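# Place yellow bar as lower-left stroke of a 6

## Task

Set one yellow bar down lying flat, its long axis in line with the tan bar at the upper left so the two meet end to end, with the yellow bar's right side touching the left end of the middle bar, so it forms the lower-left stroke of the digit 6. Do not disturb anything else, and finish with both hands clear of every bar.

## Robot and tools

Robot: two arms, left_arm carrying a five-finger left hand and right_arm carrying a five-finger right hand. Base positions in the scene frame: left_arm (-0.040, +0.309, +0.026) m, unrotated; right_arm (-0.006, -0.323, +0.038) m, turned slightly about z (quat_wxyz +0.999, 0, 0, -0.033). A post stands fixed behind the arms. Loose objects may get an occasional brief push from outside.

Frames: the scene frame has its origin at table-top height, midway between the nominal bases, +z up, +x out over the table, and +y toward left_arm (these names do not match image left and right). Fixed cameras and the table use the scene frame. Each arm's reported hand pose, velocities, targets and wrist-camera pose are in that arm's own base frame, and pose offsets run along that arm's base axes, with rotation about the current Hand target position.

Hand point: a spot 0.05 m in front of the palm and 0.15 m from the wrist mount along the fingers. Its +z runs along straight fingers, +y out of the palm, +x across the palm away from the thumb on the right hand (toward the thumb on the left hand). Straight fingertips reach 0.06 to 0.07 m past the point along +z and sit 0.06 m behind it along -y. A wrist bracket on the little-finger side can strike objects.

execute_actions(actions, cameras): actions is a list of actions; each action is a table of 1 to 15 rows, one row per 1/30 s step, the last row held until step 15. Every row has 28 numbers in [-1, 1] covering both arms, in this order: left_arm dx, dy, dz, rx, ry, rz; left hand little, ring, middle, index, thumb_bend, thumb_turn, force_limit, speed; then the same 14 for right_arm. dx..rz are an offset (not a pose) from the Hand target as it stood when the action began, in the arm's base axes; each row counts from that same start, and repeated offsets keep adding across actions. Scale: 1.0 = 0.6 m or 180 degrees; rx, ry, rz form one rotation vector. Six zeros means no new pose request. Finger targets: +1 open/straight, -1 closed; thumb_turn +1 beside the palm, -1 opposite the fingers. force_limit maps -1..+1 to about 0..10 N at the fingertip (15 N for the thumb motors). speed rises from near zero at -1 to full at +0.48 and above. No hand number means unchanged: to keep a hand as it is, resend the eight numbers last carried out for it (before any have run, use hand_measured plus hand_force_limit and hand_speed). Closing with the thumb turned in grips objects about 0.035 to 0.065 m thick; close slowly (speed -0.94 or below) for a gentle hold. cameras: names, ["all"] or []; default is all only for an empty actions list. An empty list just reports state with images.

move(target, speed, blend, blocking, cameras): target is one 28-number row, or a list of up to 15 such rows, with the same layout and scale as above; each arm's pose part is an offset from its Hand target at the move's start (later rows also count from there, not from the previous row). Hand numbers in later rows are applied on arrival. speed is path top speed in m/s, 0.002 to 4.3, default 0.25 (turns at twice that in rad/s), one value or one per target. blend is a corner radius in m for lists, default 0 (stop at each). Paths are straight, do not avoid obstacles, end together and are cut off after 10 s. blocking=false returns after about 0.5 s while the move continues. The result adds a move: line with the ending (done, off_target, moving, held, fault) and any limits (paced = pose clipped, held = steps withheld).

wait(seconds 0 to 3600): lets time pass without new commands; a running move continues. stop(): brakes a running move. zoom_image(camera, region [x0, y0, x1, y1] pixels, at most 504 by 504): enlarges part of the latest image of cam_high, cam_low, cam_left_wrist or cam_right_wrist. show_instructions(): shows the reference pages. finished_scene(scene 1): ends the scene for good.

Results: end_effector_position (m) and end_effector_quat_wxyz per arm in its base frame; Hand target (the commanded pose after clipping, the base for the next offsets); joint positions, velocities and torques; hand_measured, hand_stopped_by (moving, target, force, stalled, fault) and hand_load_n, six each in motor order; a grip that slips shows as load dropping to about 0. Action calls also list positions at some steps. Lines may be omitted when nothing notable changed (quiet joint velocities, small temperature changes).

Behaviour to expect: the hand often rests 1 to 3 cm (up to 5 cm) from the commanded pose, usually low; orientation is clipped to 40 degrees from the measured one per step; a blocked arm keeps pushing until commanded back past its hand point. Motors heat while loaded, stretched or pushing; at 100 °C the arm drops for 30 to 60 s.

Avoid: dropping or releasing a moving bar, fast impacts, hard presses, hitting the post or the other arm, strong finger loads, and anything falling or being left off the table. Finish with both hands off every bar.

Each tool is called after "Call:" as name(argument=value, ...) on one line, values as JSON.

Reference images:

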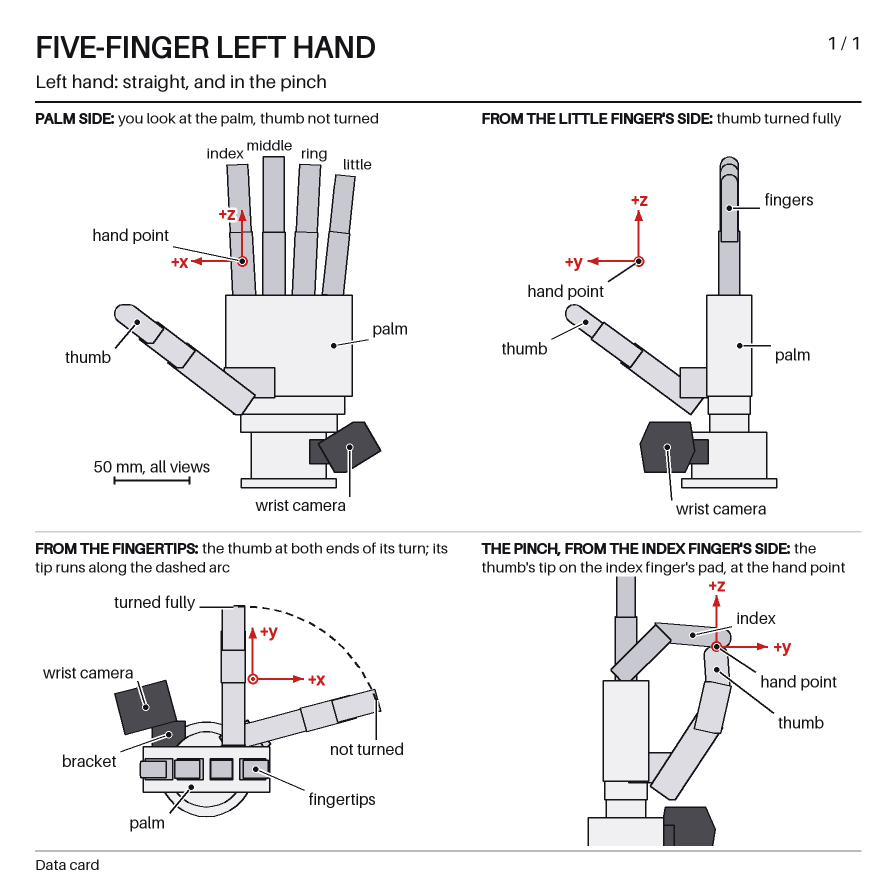

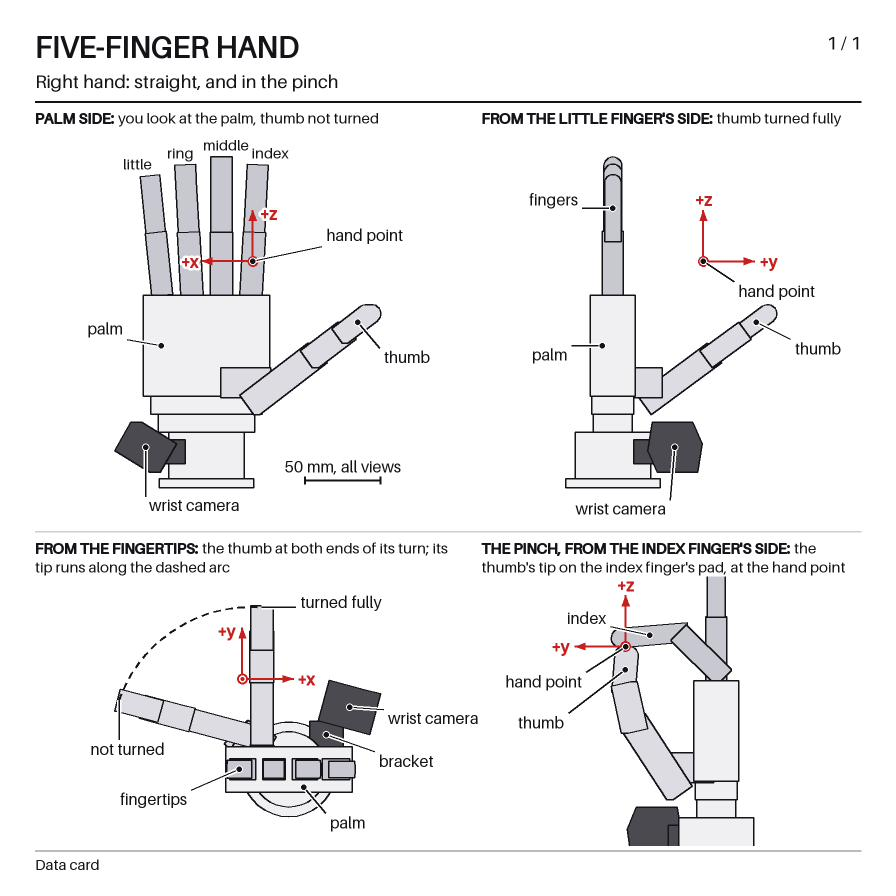

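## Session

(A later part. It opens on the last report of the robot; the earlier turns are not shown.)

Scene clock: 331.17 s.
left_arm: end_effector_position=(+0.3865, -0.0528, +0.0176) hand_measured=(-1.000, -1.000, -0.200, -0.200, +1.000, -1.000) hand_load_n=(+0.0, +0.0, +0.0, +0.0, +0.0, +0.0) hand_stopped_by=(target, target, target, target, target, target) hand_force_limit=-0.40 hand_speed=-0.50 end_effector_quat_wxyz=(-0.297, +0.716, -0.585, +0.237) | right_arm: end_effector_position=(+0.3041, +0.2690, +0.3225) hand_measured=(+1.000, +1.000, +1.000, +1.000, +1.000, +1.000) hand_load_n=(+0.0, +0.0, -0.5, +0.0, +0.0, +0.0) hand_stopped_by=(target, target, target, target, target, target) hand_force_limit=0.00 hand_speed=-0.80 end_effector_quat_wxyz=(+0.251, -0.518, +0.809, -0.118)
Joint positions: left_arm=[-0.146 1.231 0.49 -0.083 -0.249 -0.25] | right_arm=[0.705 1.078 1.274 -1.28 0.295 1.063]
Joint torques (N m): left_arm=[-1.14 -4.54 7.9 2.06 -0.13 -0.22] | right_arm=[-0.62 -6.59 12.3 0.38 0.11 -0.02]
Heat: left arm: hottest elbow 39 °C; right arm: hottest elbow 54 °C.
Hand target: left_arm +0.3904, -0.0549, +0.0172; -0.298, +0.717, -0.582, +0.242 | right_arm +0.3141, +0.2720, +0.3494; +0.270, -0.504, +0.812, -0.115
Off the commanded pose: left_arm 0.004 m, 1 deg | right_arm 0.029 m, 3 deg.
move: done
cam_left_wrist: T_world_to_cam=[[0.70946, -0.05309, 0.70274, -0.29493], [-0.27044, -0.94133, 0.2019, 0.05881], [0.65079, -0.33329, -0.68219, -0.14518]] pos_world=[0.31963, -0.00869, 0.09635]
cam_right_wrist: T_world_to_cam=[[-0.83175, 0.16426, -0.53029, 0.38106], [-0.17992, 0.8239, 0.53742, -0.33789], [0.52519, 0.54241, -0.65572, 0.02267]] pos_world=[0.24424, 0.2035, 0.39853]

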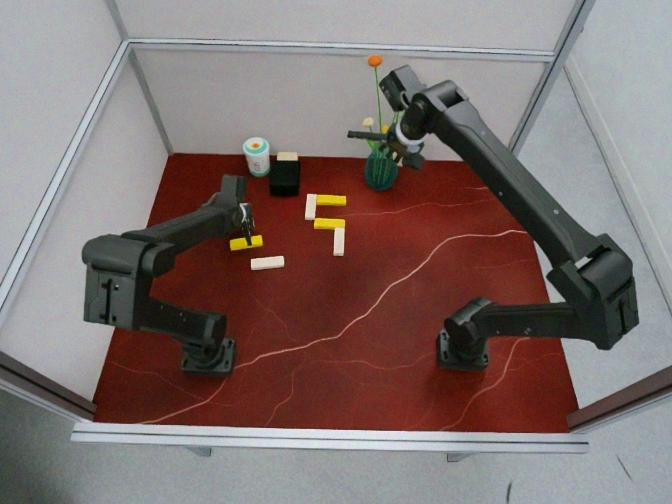

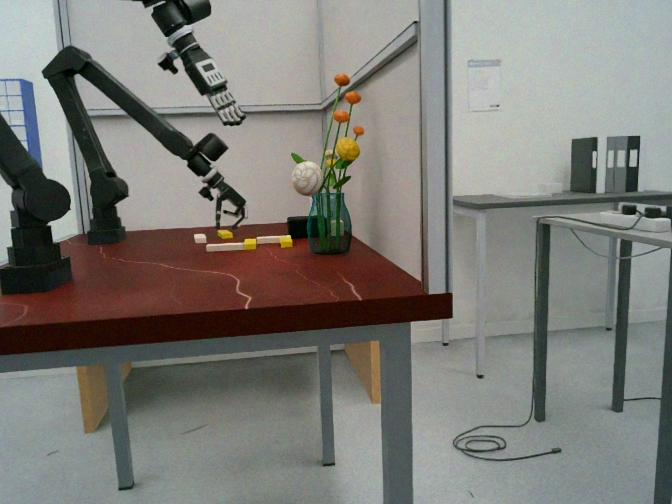

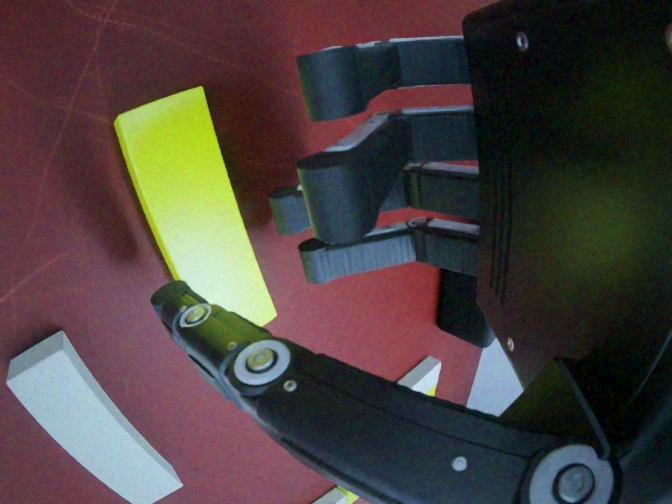

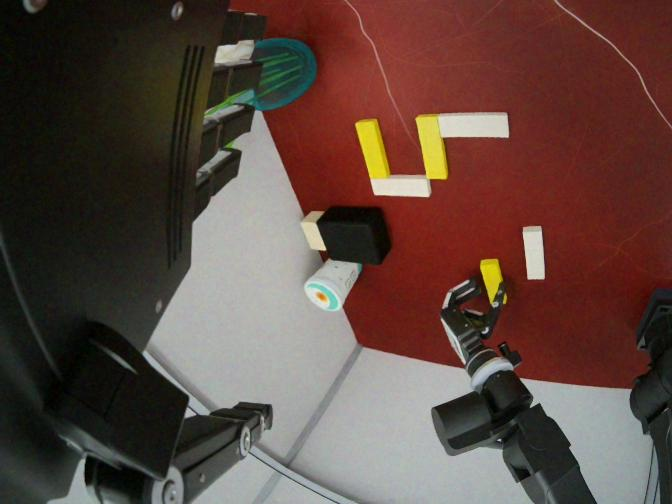

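Call:
move(target=[[-0.003,-0.0125,0,0,0,0,-1,-1,-0.2,-0.2,1,-1,-0.4,-0.5,0,0,0,0,0,0,1,1,1,1,1,1,0,-0.8],[-0.003,-0.0125,-0.0467,0,0,0,-1,-1,-0.2,-0.2,1,-1,-0.4,-0.5,0,0,0,0,0,0,1,1,1,1,1,1,0,-0.8]], speed=0.06, cameras=["all"])

Call:
zoom_image(camera="cam_low", region=[180, 190, 280, 260])

Call:
zoom_image(camera="cam_left_wrist", region=[0, 80, 400, 380])

Call:
zoom_image(camera="cam_right_wrist", region=[420, 210, 560, 350])

Call:
zoom_image(camera="cam_high", region=[210, 200, 290, 260])

Scene clock: 356.90 s.
left_arm: end_effector_position=(+0.3898, -0.0585, -0.0047) hand_measured=(-1.000, -1.000, -0.200, -0.200, +1.000, -1.000) hand_load_n=(+0.0, +0.0, -2.0, +0.0, +0.0, +0.0) hand_stopped_by=(target, target, target, target, target, target) hand_force_limit=-0.40 hand_speed=-0.50 end_effector_quat_wxyz=(-0.301, +0.717, -0.580, +0.242) | right_arm: end_effector_position=(+0.3041, +0.2690, +0.3225) hand_measured=(+1.000, +1.000, +1.000, +1.000, +1.000, +1.000) hand_load_n=(+0.0, +0.0, +0.0, +0.0, +0.0, +0.0) hand_stopped_by=(target, target, target, target, target, target) hand_force_limit=0.00 hand_speed=-0.80 end_effector_quat_wxyz=(+0.251, -0.518, +0.809, -0.118)
Joint positions: left_arm=[-0.166 1.307 0.463 0.03 -0.268 -0.27] | right_arm=[0.705 1.078 1.274 -1.28 0.295 1.063]
Joint torques (N m): left_arm=[-0.67 -4.78 6.76 1.85 -0.02 -0.2] | right_arm=[-0.73 -6.65 12.3 0.38 0.11 -0.02]
Heat: left arm: hottest elbow 40 °C; right arm: hottest elbow 54 °C.
Hand target: left_arm +0.3885, -0.0623, -0.0109; -0.298, +0.717, -0.582, +0.242 | right_arm +0.3141, +0.2720, +0.3494; +0.270, -0.504, +0.812, -0.115
Off the commanded pose: left_arm 0.007 m, 0 deg | right_arm 0.029 m, 3 deg.
move: done
cam_left_wrist: T_world_to_cam=[[0.69969, -0.04657, 0.71293, -0.27767], [-0.26611, -0.94306, 0.19957, 0.05716], [0.66304, -0.32936, -0.67224, -0.16895]] pos_world=[0.32151, -0.01467, 0.07298]
cam_right_wrist: T_world_to_cam=[[-0.83175, 0.16426, -0.53029, 0.38106], [-0.17992, 0.8239, 0.53742, -0.33789], [0.52519, 0.54241, -0.65572, 0.02267]] pos_world=[0.24424, 0.2035, 0.39853]

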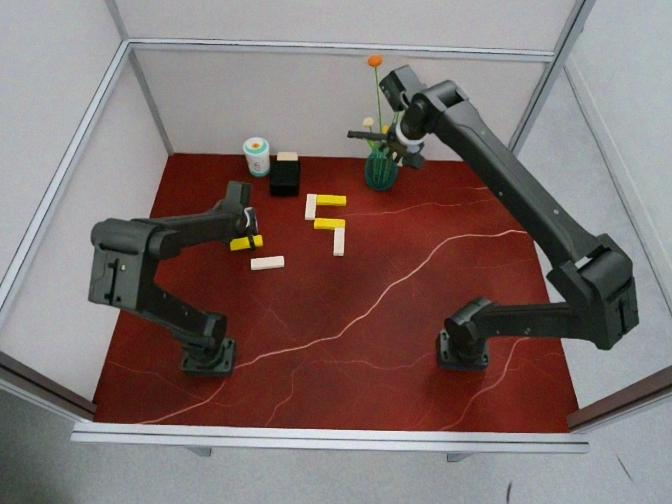

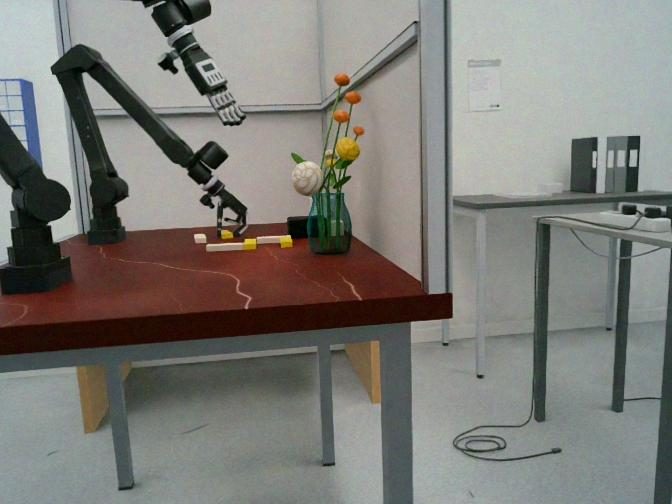

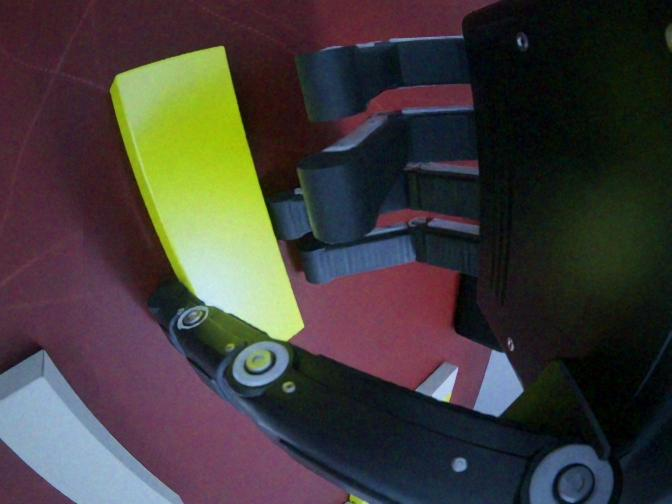

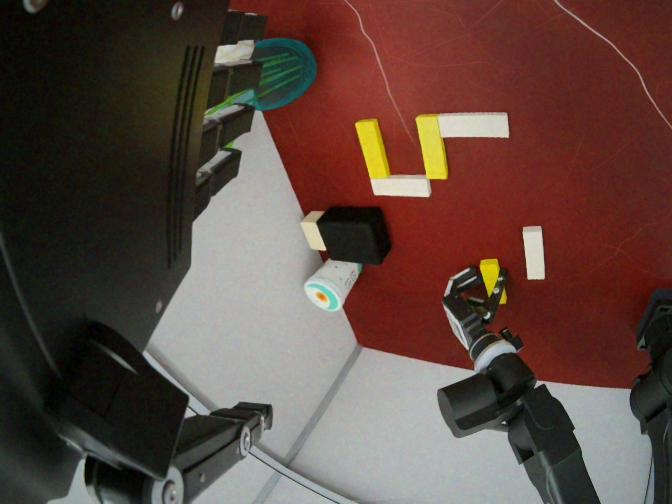

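Scaled by 5.040 from the camera's image (finer frame: 960x720).

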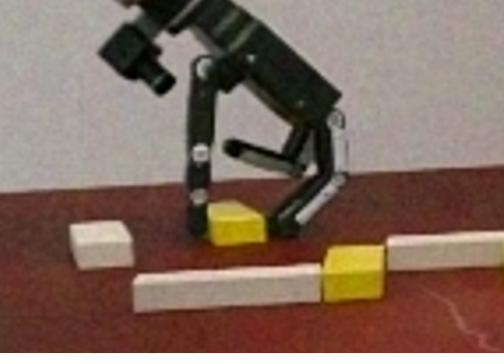

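Scaled by 1.260 from the camera's image (finer frame: 960x720).

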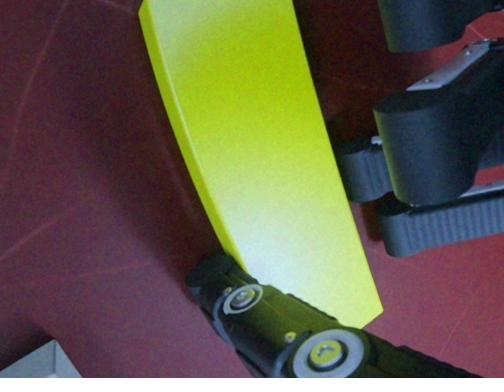

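Scaled by 3.600 from the camera's image (finer frame: 960x720).

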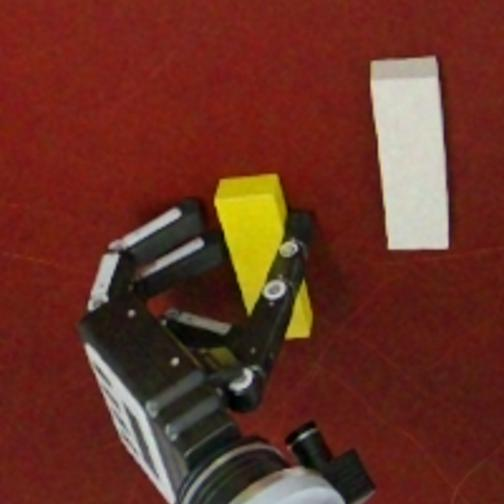

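Scaled by 6.300 from the camera's image (finer frame: 960x720).

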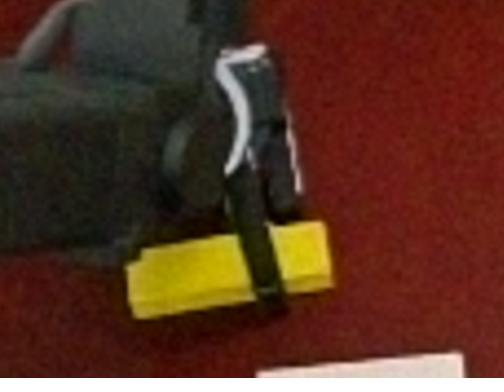

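Call:
move(target=[0,0,0.008,0,0,0,-1,-1,-0.2,-0.2,0.4,-1,-0.4,-0.9,0,0,0,0,0,0,1,1,1,1,1,1,0,-0.8], speed=0.05, cameras=["all"])

Call:
zoom_image(camera="cam_left_wrist", region=[0, 80, 400, 380])

Call:
zoom_image(camera="cam_low", region=[180, 190, 280, 260])

Scene clock: 381.17 s.
left_arm: end_effector_position=(+0.3899, -0.0585, -0.0045) hand_measured=(-1.000, -1.000, -0.200, -0.200, +0.764, -1.000) hand_load_n=(+0.0, +0.0, +0.0, +0.0, +4.0, +0.5) hand_stopped_by=(target, target, target, target, force, target) hand_force_limit=-0.40 hand_speed=-0.90 end_effector_quat_wxyz=(-0.302, +0.717, -0.580, +0.242) | right_arm: end_effector_position=(+0.3041, +0.2690, +0.3225) hand_measured=(+1.000, +1.000, +1.000, +1.000, +1.000, +1.000) hand_load_n=(+0.0, +0.0, +0.0, +0.0, +0.0, +0.0) hand_stopped_by=(target, target, target, target, target, target) hand_force_limit=0.00 hand_speed=-0.80 end_effector_quat_wxyz=(+0.251, -0.518, +0.809, -0.118)
Joint positions: left_arm=[-0.166 1.307 0.463 0.03 -0.268 -0.27] | right_arm=[0.705 1.078 1.274 -1.28 0.295 1.063]
Joint torques (N m): left_arm=[-0.79 -5.6 7.02 1.09 -0.06 -0.21] | right_arm=[-0.62 -6.53 12.29 0.36 0.11 -0.02]
Motor temperatures (°C): left_arm=[32 32 39 32 28 30] | right_arm=[32 34 55 28 29 29]
Heat: left arm: hottest elbow 39 °C; right arm: hottest elbow 55 °C.
Hand target: left_arm +0.3885, -0.0623, -0.0061; -0.298, +0.717, -0.582, +0.242 | right_arm +0.3141, +0.2720, +0.3494; +0.270, -0.504, +0.812, -0.115
Off the commanded pose: left_arm 0.004 m, 0 deg | right_arm 0.029 m, 3 deg.
move: done
cam_left_wrist: T_world_to_cam=[[0.69939, -0.04649, 0.71323, -0.27767], [-0.26621, -0.94303, 0.19958, 0.05717], [0.66331, -0.32945, -0.67192, -0.169]] pos_world=[0.32151, -0.01467, 0.07308]
cam_right_wrist: T_world_to_cam=[[-0.83175, 0.16426, -0.53029, 0.38106], [-0.17992, 0.8239, 0.53742, -0.33789], [0.52519, 0.54241, -0.65572, 0.02267]] pos_world=[0.24424, 0.2035, 0.39853]

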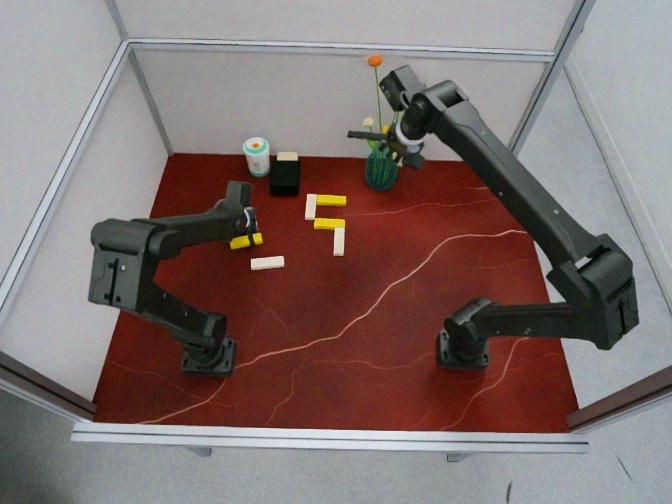

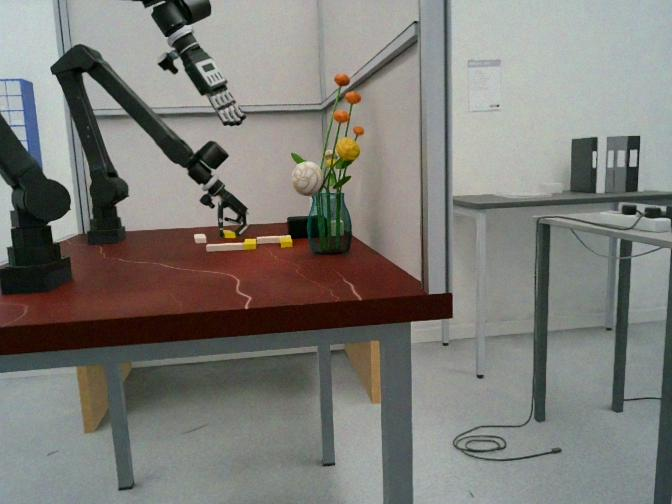

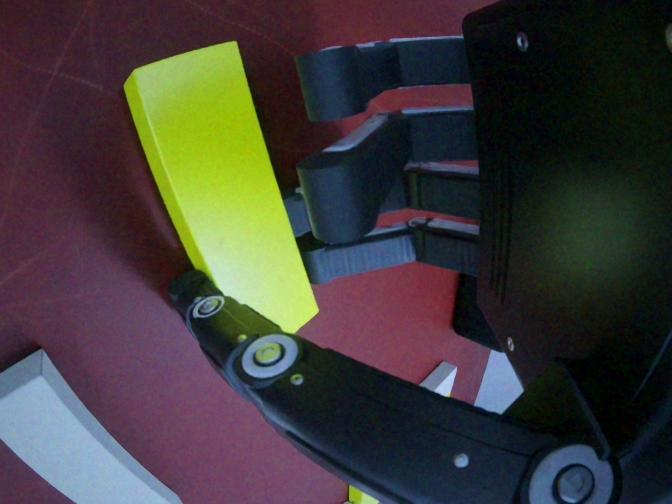

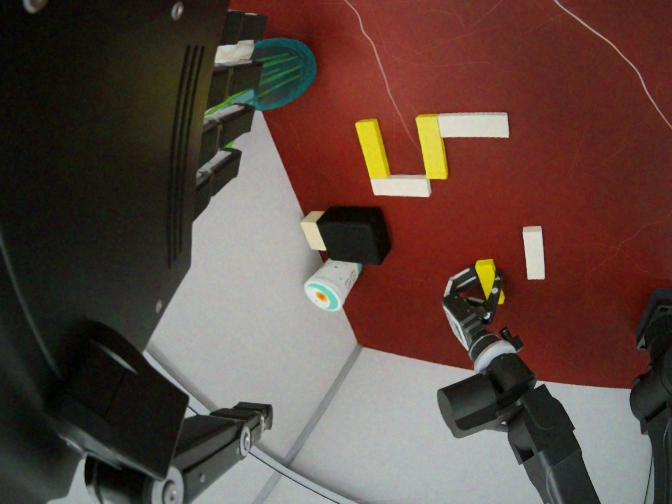

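Scaled by 1.260 from the camera's image (finer frame: 960x720).

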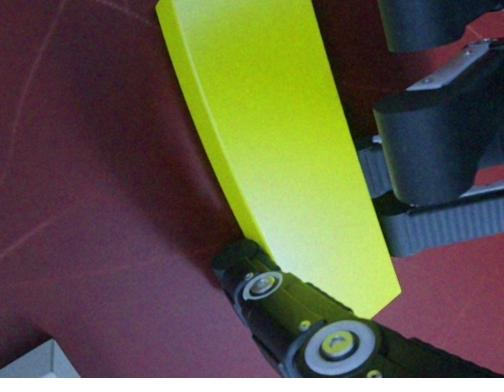

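Scaled by 5.040 from the camera's image (finer frame: 960x720).

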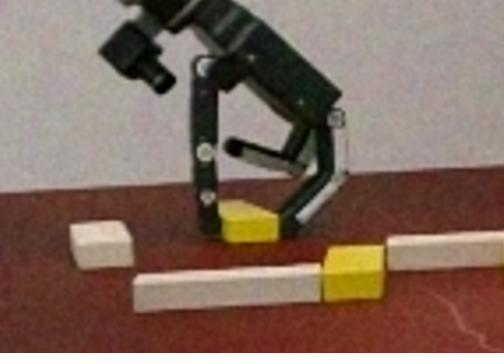

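Call:
move(target=[0,0,0.004,0,0,0,-1,-1,-0.3,-0.3,0.4,-1,-0.3,-0.94,0,0,0,0,0,0,1,1,1,1,1,1,0,-0.8], speed=0.05, cameras=["cam_low","cam_left_wrist","cam_high"])

Call:
zoom_image(camera="cam_left_wrist", region=[0, 80, 400, 380])

Call:
zoom_image(camera="cam_low", region=[180, 190, 280, 260])

Scene clock: 390.40 s.
left_arm: end_effector_position=(+0.3896, -0.0584, -0.0039) hand_measured=(-1.000, -1.000, -0.254, -0.300, +0.764, -1.000) hand_load_n=(+0.0, +0.0, +3.0, +1.5, +5.0, +0.0) hand_stopped_by=(target, target, force, target, force, target) hand_force_limit=-0.30 hand_speed=-0.94 end_effector_quat_wxyz=(-0.302, +0.717, -0.580, +0.242) | right_arm: end_effector_position=(+0.3041, +0.2690, +0.3225) hand_measured=(+1.000, +1.000, +1.000, +1.000, +1.000, +1.000) hand_load_n=(+0.0, +0.0, +0.0, +0.0, +0.0, -0.5) hand_stopped_by=(target, target, target, target, target, target) hand_force_limit=0.00 hand_speed=-0.80 end_effector_quat_wxyz=(+0.251, -0.518, +0.809, -0.118)
Joint positions: left_arm=[-0.166 1.304 0.463 0.027 -0.268 -0.27] | right_arm=[0.705 1.078 1.274 -1.28 0.295 1.063]
Joint torques (N m): left_arm=[-1.67 -6.48 7.19 0.68 -0.11 -0.19] | right_arm=[-0.62 -6.53 12.29 0.34 0.11 -0.02]
Motor temperatures (°C): left_arm=[32 32 39 32 28 30] | right_arm=[31 34 55 28 29 29]
Heat: left arm: hottest elbow 39 °C; right arm: hottest elbow 55 °C.
Hand target: left_arm +0.3885, -0.0623, -0.0037; -0.298, +0.717, -0.582, +0.242 | right_arm +0.3141, +0.2720, +0.3494; +0.270, -0.504, +0.812, -0.115
Off the commanded pose: left_arm 0.004 m, 0 deg | right_arm 0.029 m, 3 deg.
move: done
cam_left_wrist: T_world_to_cam=[[0.69939, -0.04649, 0.71323, -0.27795], [-0.26621, -0.94303, 0.19958, 0.05705], [0.66331, -0.32945, -0.67192, -0.16829]] pos_world=[0.32121, -0.01457, 0.07378]
Images, in order (width x height): cam_high 672x504, cam_low 672x504, cam_left_wrist 672x504.

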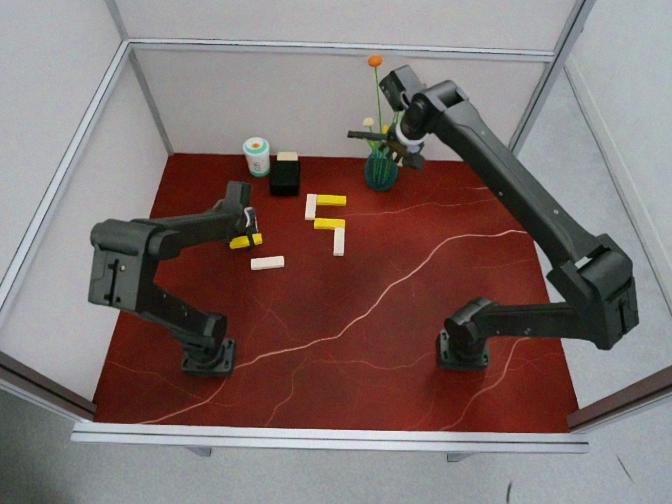

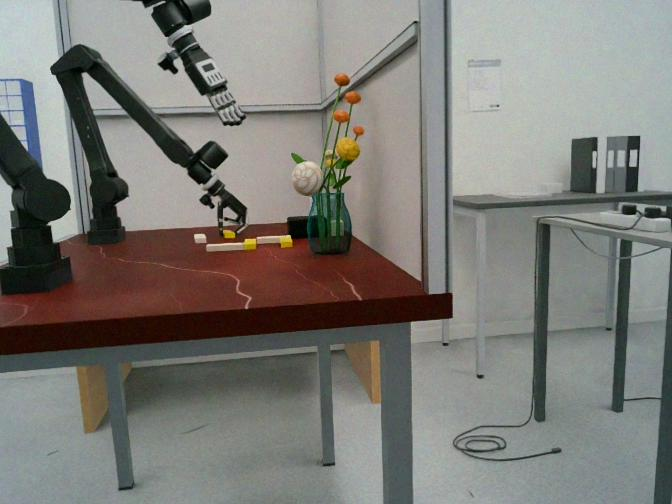

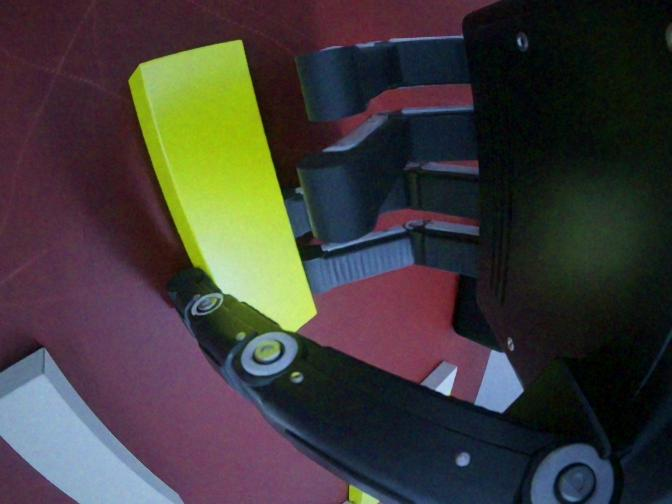

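Scaled by 1.260 from the camera's image (finer frame: 960x720).

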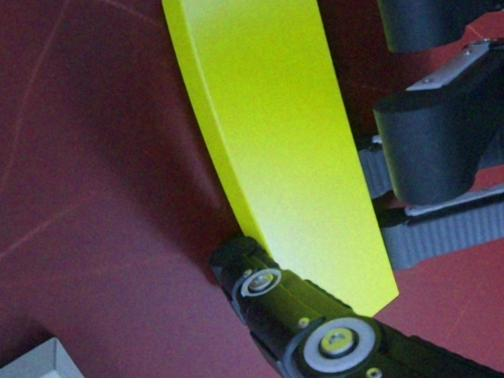

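Scaled by 5.040 from the camera's image (finer frame: 960x720).

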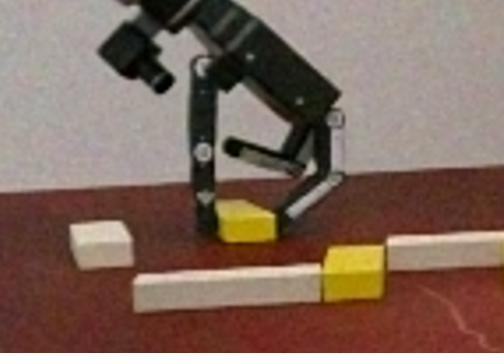

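Call:
move(target=[0,0,0.1,0,0,0,-1,-1,-0.3,-0.3,0.4,-1,-0.3,-0.94,0,0,0,0,0,0,1,1,1,1,1,1,0,-0.8], speed=0.08, cameras=["all"])

Call:
zoom_image(camera="cam_low", region=[180, 170, 280, 260])

Scene clock: 396.63 s.
left_arm: end_effector_position=(+0.3755, -0.0561, +0.0404) hand_measured=(-1.000, -1.000, -0.254, -0.300, +0.764, -1.000) hand_load_n=(+0.0, +0.0, +3.5, +1.0, +4.5, +0.0) hand_stopped_by=(target, target, force, target, force, target) hand_force_limit=-0.30 hand_speed=-0.94 end_effector_quat_wxyz=(-0.293, +0.720, -0.586, +0.228) | right_arm: end_effector_position=(+0.3041, +0.2690, +0.3225) hand_measured=(+1.000, +1.000, +1.000, +1.000, +1.000, +1.000) hand_load_n=(+0.0, +0.0, -0.5, +0.0, +0.0, +0.0) hand_stopped_by=(target, target, target, target, target, target) hand_force_limit=0.00 hand_speed=-0.80 end_effector_quat_wxyz=(+0.251, -0.518, +0.809, -0.118)
Joint positions: left_arm=[-0.166 1.146 0.517 -0.22 -0.268 -0.27] | right_arm=[0.705 1.078 1.274 -1.28 0.295 1.063]
Joint torques (N m): left_arm=[-1.44 -6.36 10.85 0.9 -0.08 -0.2] | right_arm=[-0.73 -6.71 12.31 0.36 0.11 -0.02]
Motor temperatures (°C): left_arm=[32 32 39 32 28 30] | right_arm=[31 34 55 28 29 29]
Heat: left arm: hottest elbow 39 °C; right arm: hottest elbow 55 °C.
Hand target: left_arm +0.3886, -0.0623, +0.0564; -0.298, +0.717, -0.582, +0.242 | right_arm +0.3141, +0.2720, +0.3494; +0.270, -0.504, +0.812, -0.115
Off the commanded pose: left_arm 0.021 m, 2 deg | right_arm 0.029 m, 3 deg.
move: off_target (left_arm)
cam_left_wrist: T_world_to_cam=[[0.72415, -0.05067, 0.68778, -0.30811], [-0.2591, -0.94422, 0.20324, 0.04371], [0.63912, -0.32538, -0.69688, -0.11814]] pos_world=[0.30995, -0.01277, 0.1207]
cam_right_wrist: T_world_to_cam=[[-0.83175, 0.16426, -0.53029, 0.38106], [-0.17992, 0.8239, 0.53742, -0.33789], [0.52519, 0.54241, -0.65572, 0.02267]] pos_world=[0.24424, 0.2035, 0.39853]

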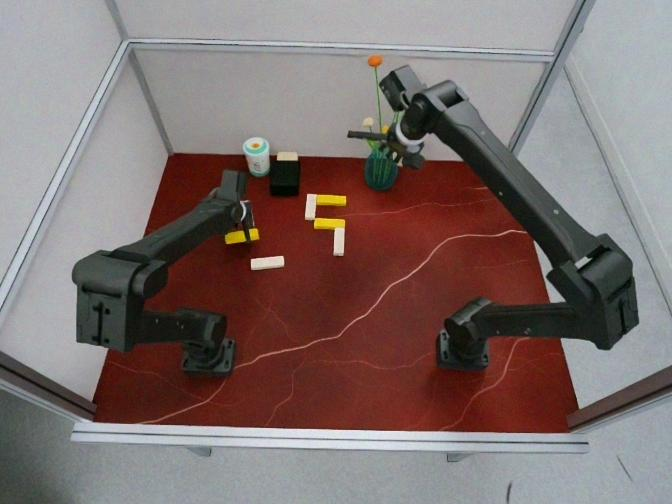

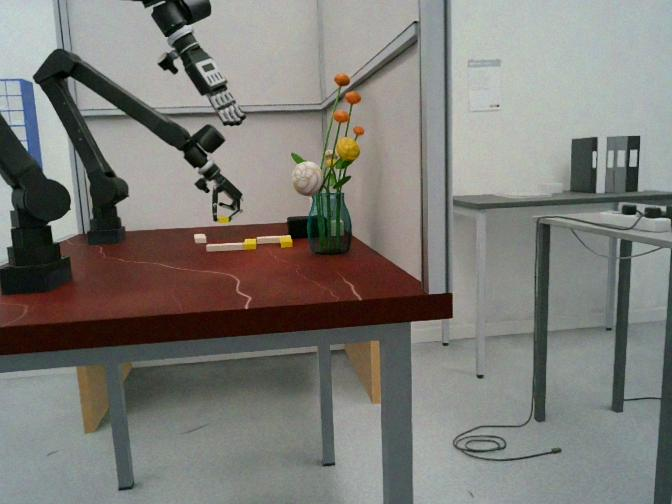

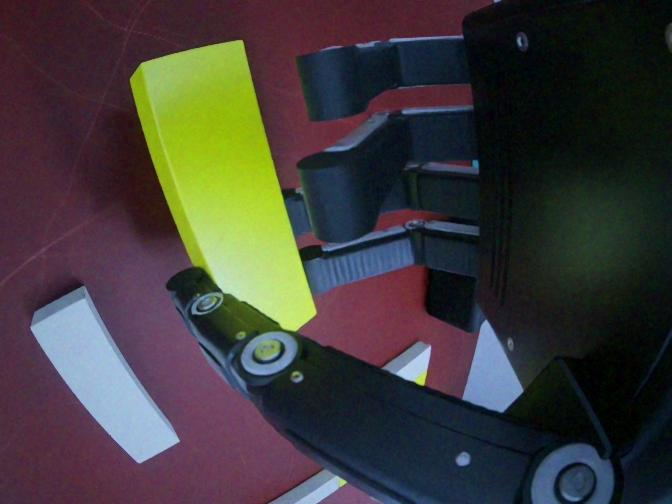

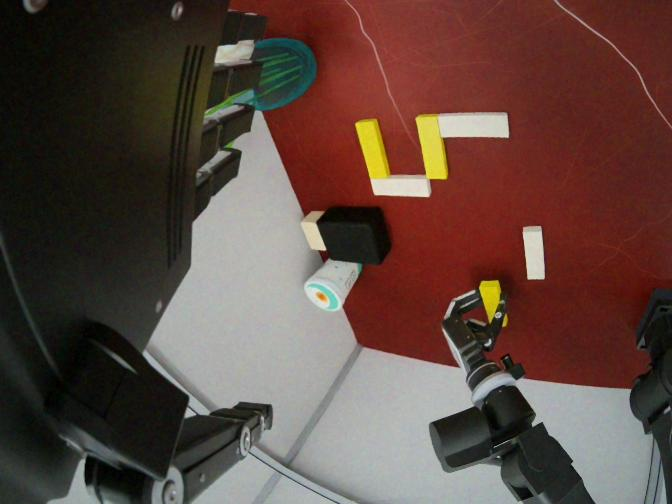

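Scaled by 5.040 from the camera's image (finer frame: 960x720).

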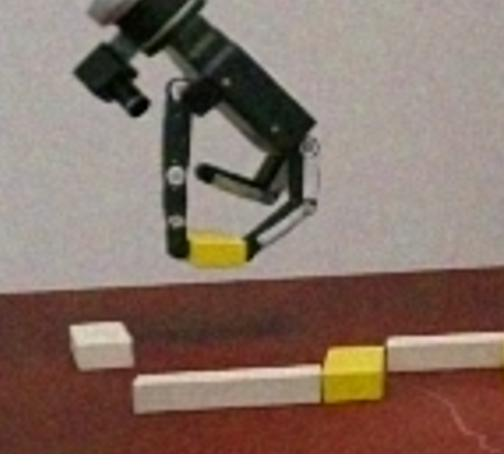

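Call:
move(target=[[0,-0.03,0.09,0,0,0,-1,-1,-0.3,-0.3,0.4,-1,-0.3,-0.94,0,0,0,0,0,0,1,1,1,1,1,1,0,-0.8],[-0.022,-0.291,0.106,0,0,-0.566,-1,-1,-0.3,-0.3,0.4,-1,-0.3,-0.94,0,0,0,0,0,0,1,1,1,1,1,1,0,-0.8]], speed=0.25, blend=[0.03,0], cameras=["all"])

Call:
zoom_image(camera="cam_left_wrist", region=[0, 0, 500, 504])

Scene clock: 430.07 s.
left_arm: end_effector_position=(+0.3647, -0.2294, +0.1130) hand_measured=(-1.000, -1.000, -0.254, -0.300, +0.764, -1.000) hand_load_n=(+0.0, +0.0, +3.5, +1.0, +4.5, +0.0) hand_stopped_by=(target, target, force, target, force, target) hand_force_limit=-0.30 hand_speed=-0.94 end_effector_quat_wxyz=(-0.004, -0.010, +0.924, -0.382) | right_arm: end_effector_position=(+0.3041, +0.2690, +0.3225) hand_measured=(+1.000, +1.000, +1.000, +1.000, +1.000, +1.000) hand_load_n=(-0.5, +0.0, +0.0, +0.0, +0.0, +0.0) hand_stopped_by=(target, target, target, target, target, target) hand_force_limit=0.00 hand_speed=-0.80 end_effector_quat_wxyz=(+0.251, -0.518, +0.809, -0.118)
Joint positions: left_arm=[-0.326 1.455 1.048 -0.854 0.732 1.103] | right_arm=[0.705 1.078 1.274 -1.28 0.295 1.063]
Joint torques (N m): left_arm=[-0.67 -9 11.55 -0.01 0.71 0.03] | right_arm=[-0.67 -6.59 12.33 0.36 0.11 -0.02]
Motor temperatures (°C): left_arm=[32 31 42 31 28 30] | right_arm=[31 34 56 28 29 29]
Heat: left arm: hottest elbow 42 °C; right arm: hottest elbow 56 °C.
Hand target: left_arm +0.3754, -0.2369, +0.1198; +0.000, +0.000, +0.923, -0.384 | right_arm +0.3141, +0.2720, +0.3494; +0.270, -0.504, +0.812, -0.115
Off the commanded pose: left_arm 0.015 m, 1 deg | right_arm 0.029 m, 3 deg.
move: off_target (left_arm); blend cut to 0.0285 m at target 1
cam_left_wrist: T_world_to_cam=[[-0.16953, -0.6845, 0.70902, -0.18086], [-0.86936, 0.44273, 0.21954, 0.40142], [-0.46418, -0.57918, -0.67014, 0.22406]] pos_world=[0.42233, -0.17175, 0.19026]
cam_right_wrist: T_world_to_cam=[[-0.83175, 0.16426, -0.53029, 0.38106], [-0.17992, 0.8239, 0.53742, -0.33789], [0.52519, 0.54241, -0.65572, 0.02267]] pos_world=[0.24424, 0.2035, 0.39853]

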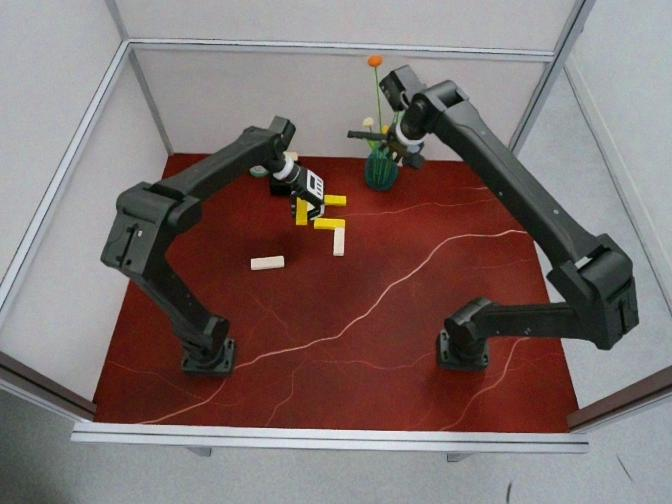

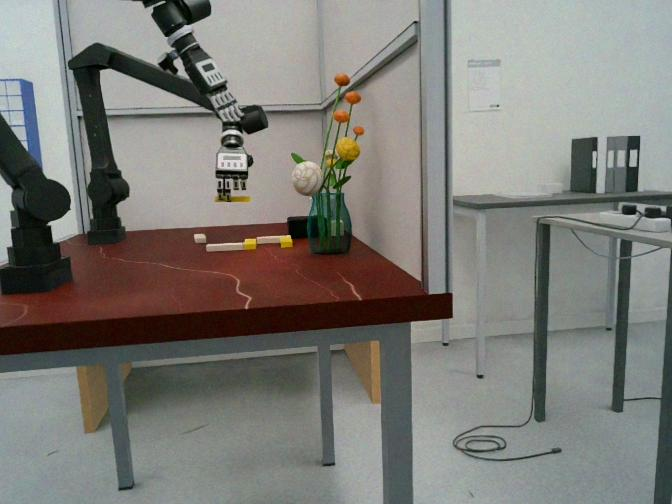

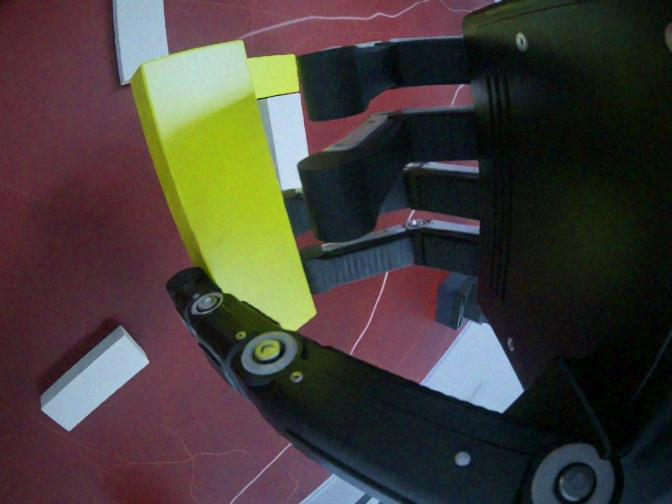

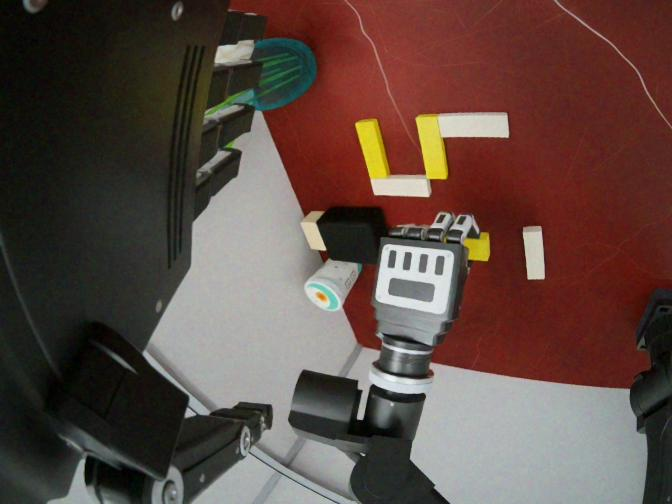

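Scaled by 1.000.

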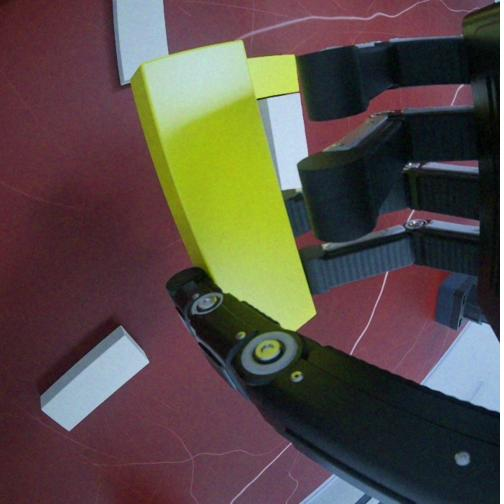

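Call:
zoom_image(camera="cam_left_wrist", region=[90, 0, 330, 200])

Call:
zoom_image(camera="cam_high", region=[270, 170, 370, 260])

Call:
zoom_image(camera="cam_right_wrist", region=[350, 100, 520, 300])

Scaled by 2.100 from the camera's image (finer frame: 960x720).

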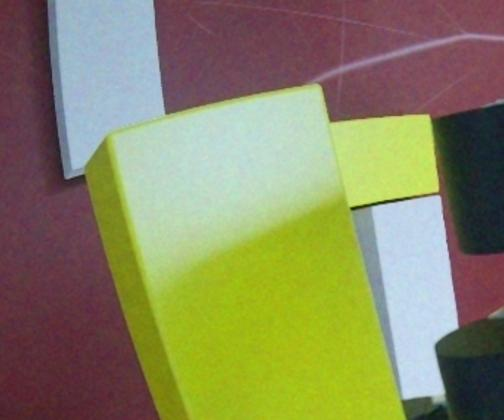

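Scaled by 5.040 from the camera's image (finer frame: 960x720).

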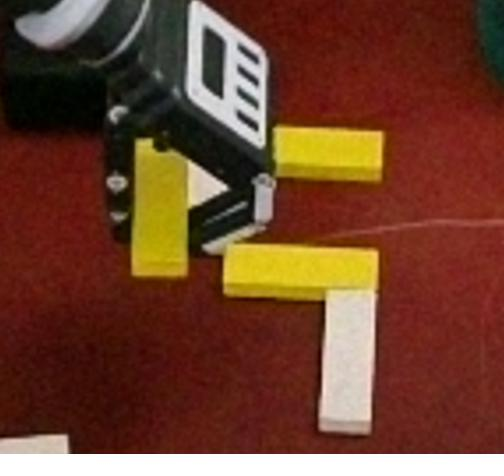

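Scaled by 2.520 from the camera's image (finer frame: 960x720).

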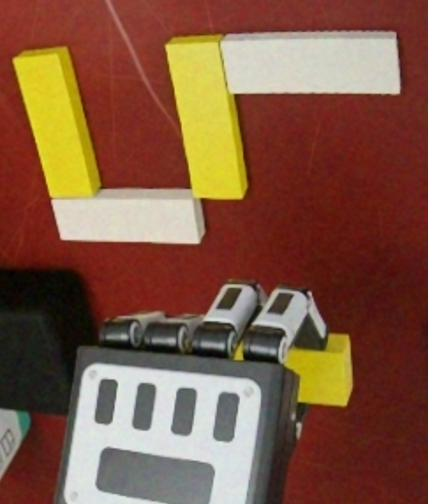

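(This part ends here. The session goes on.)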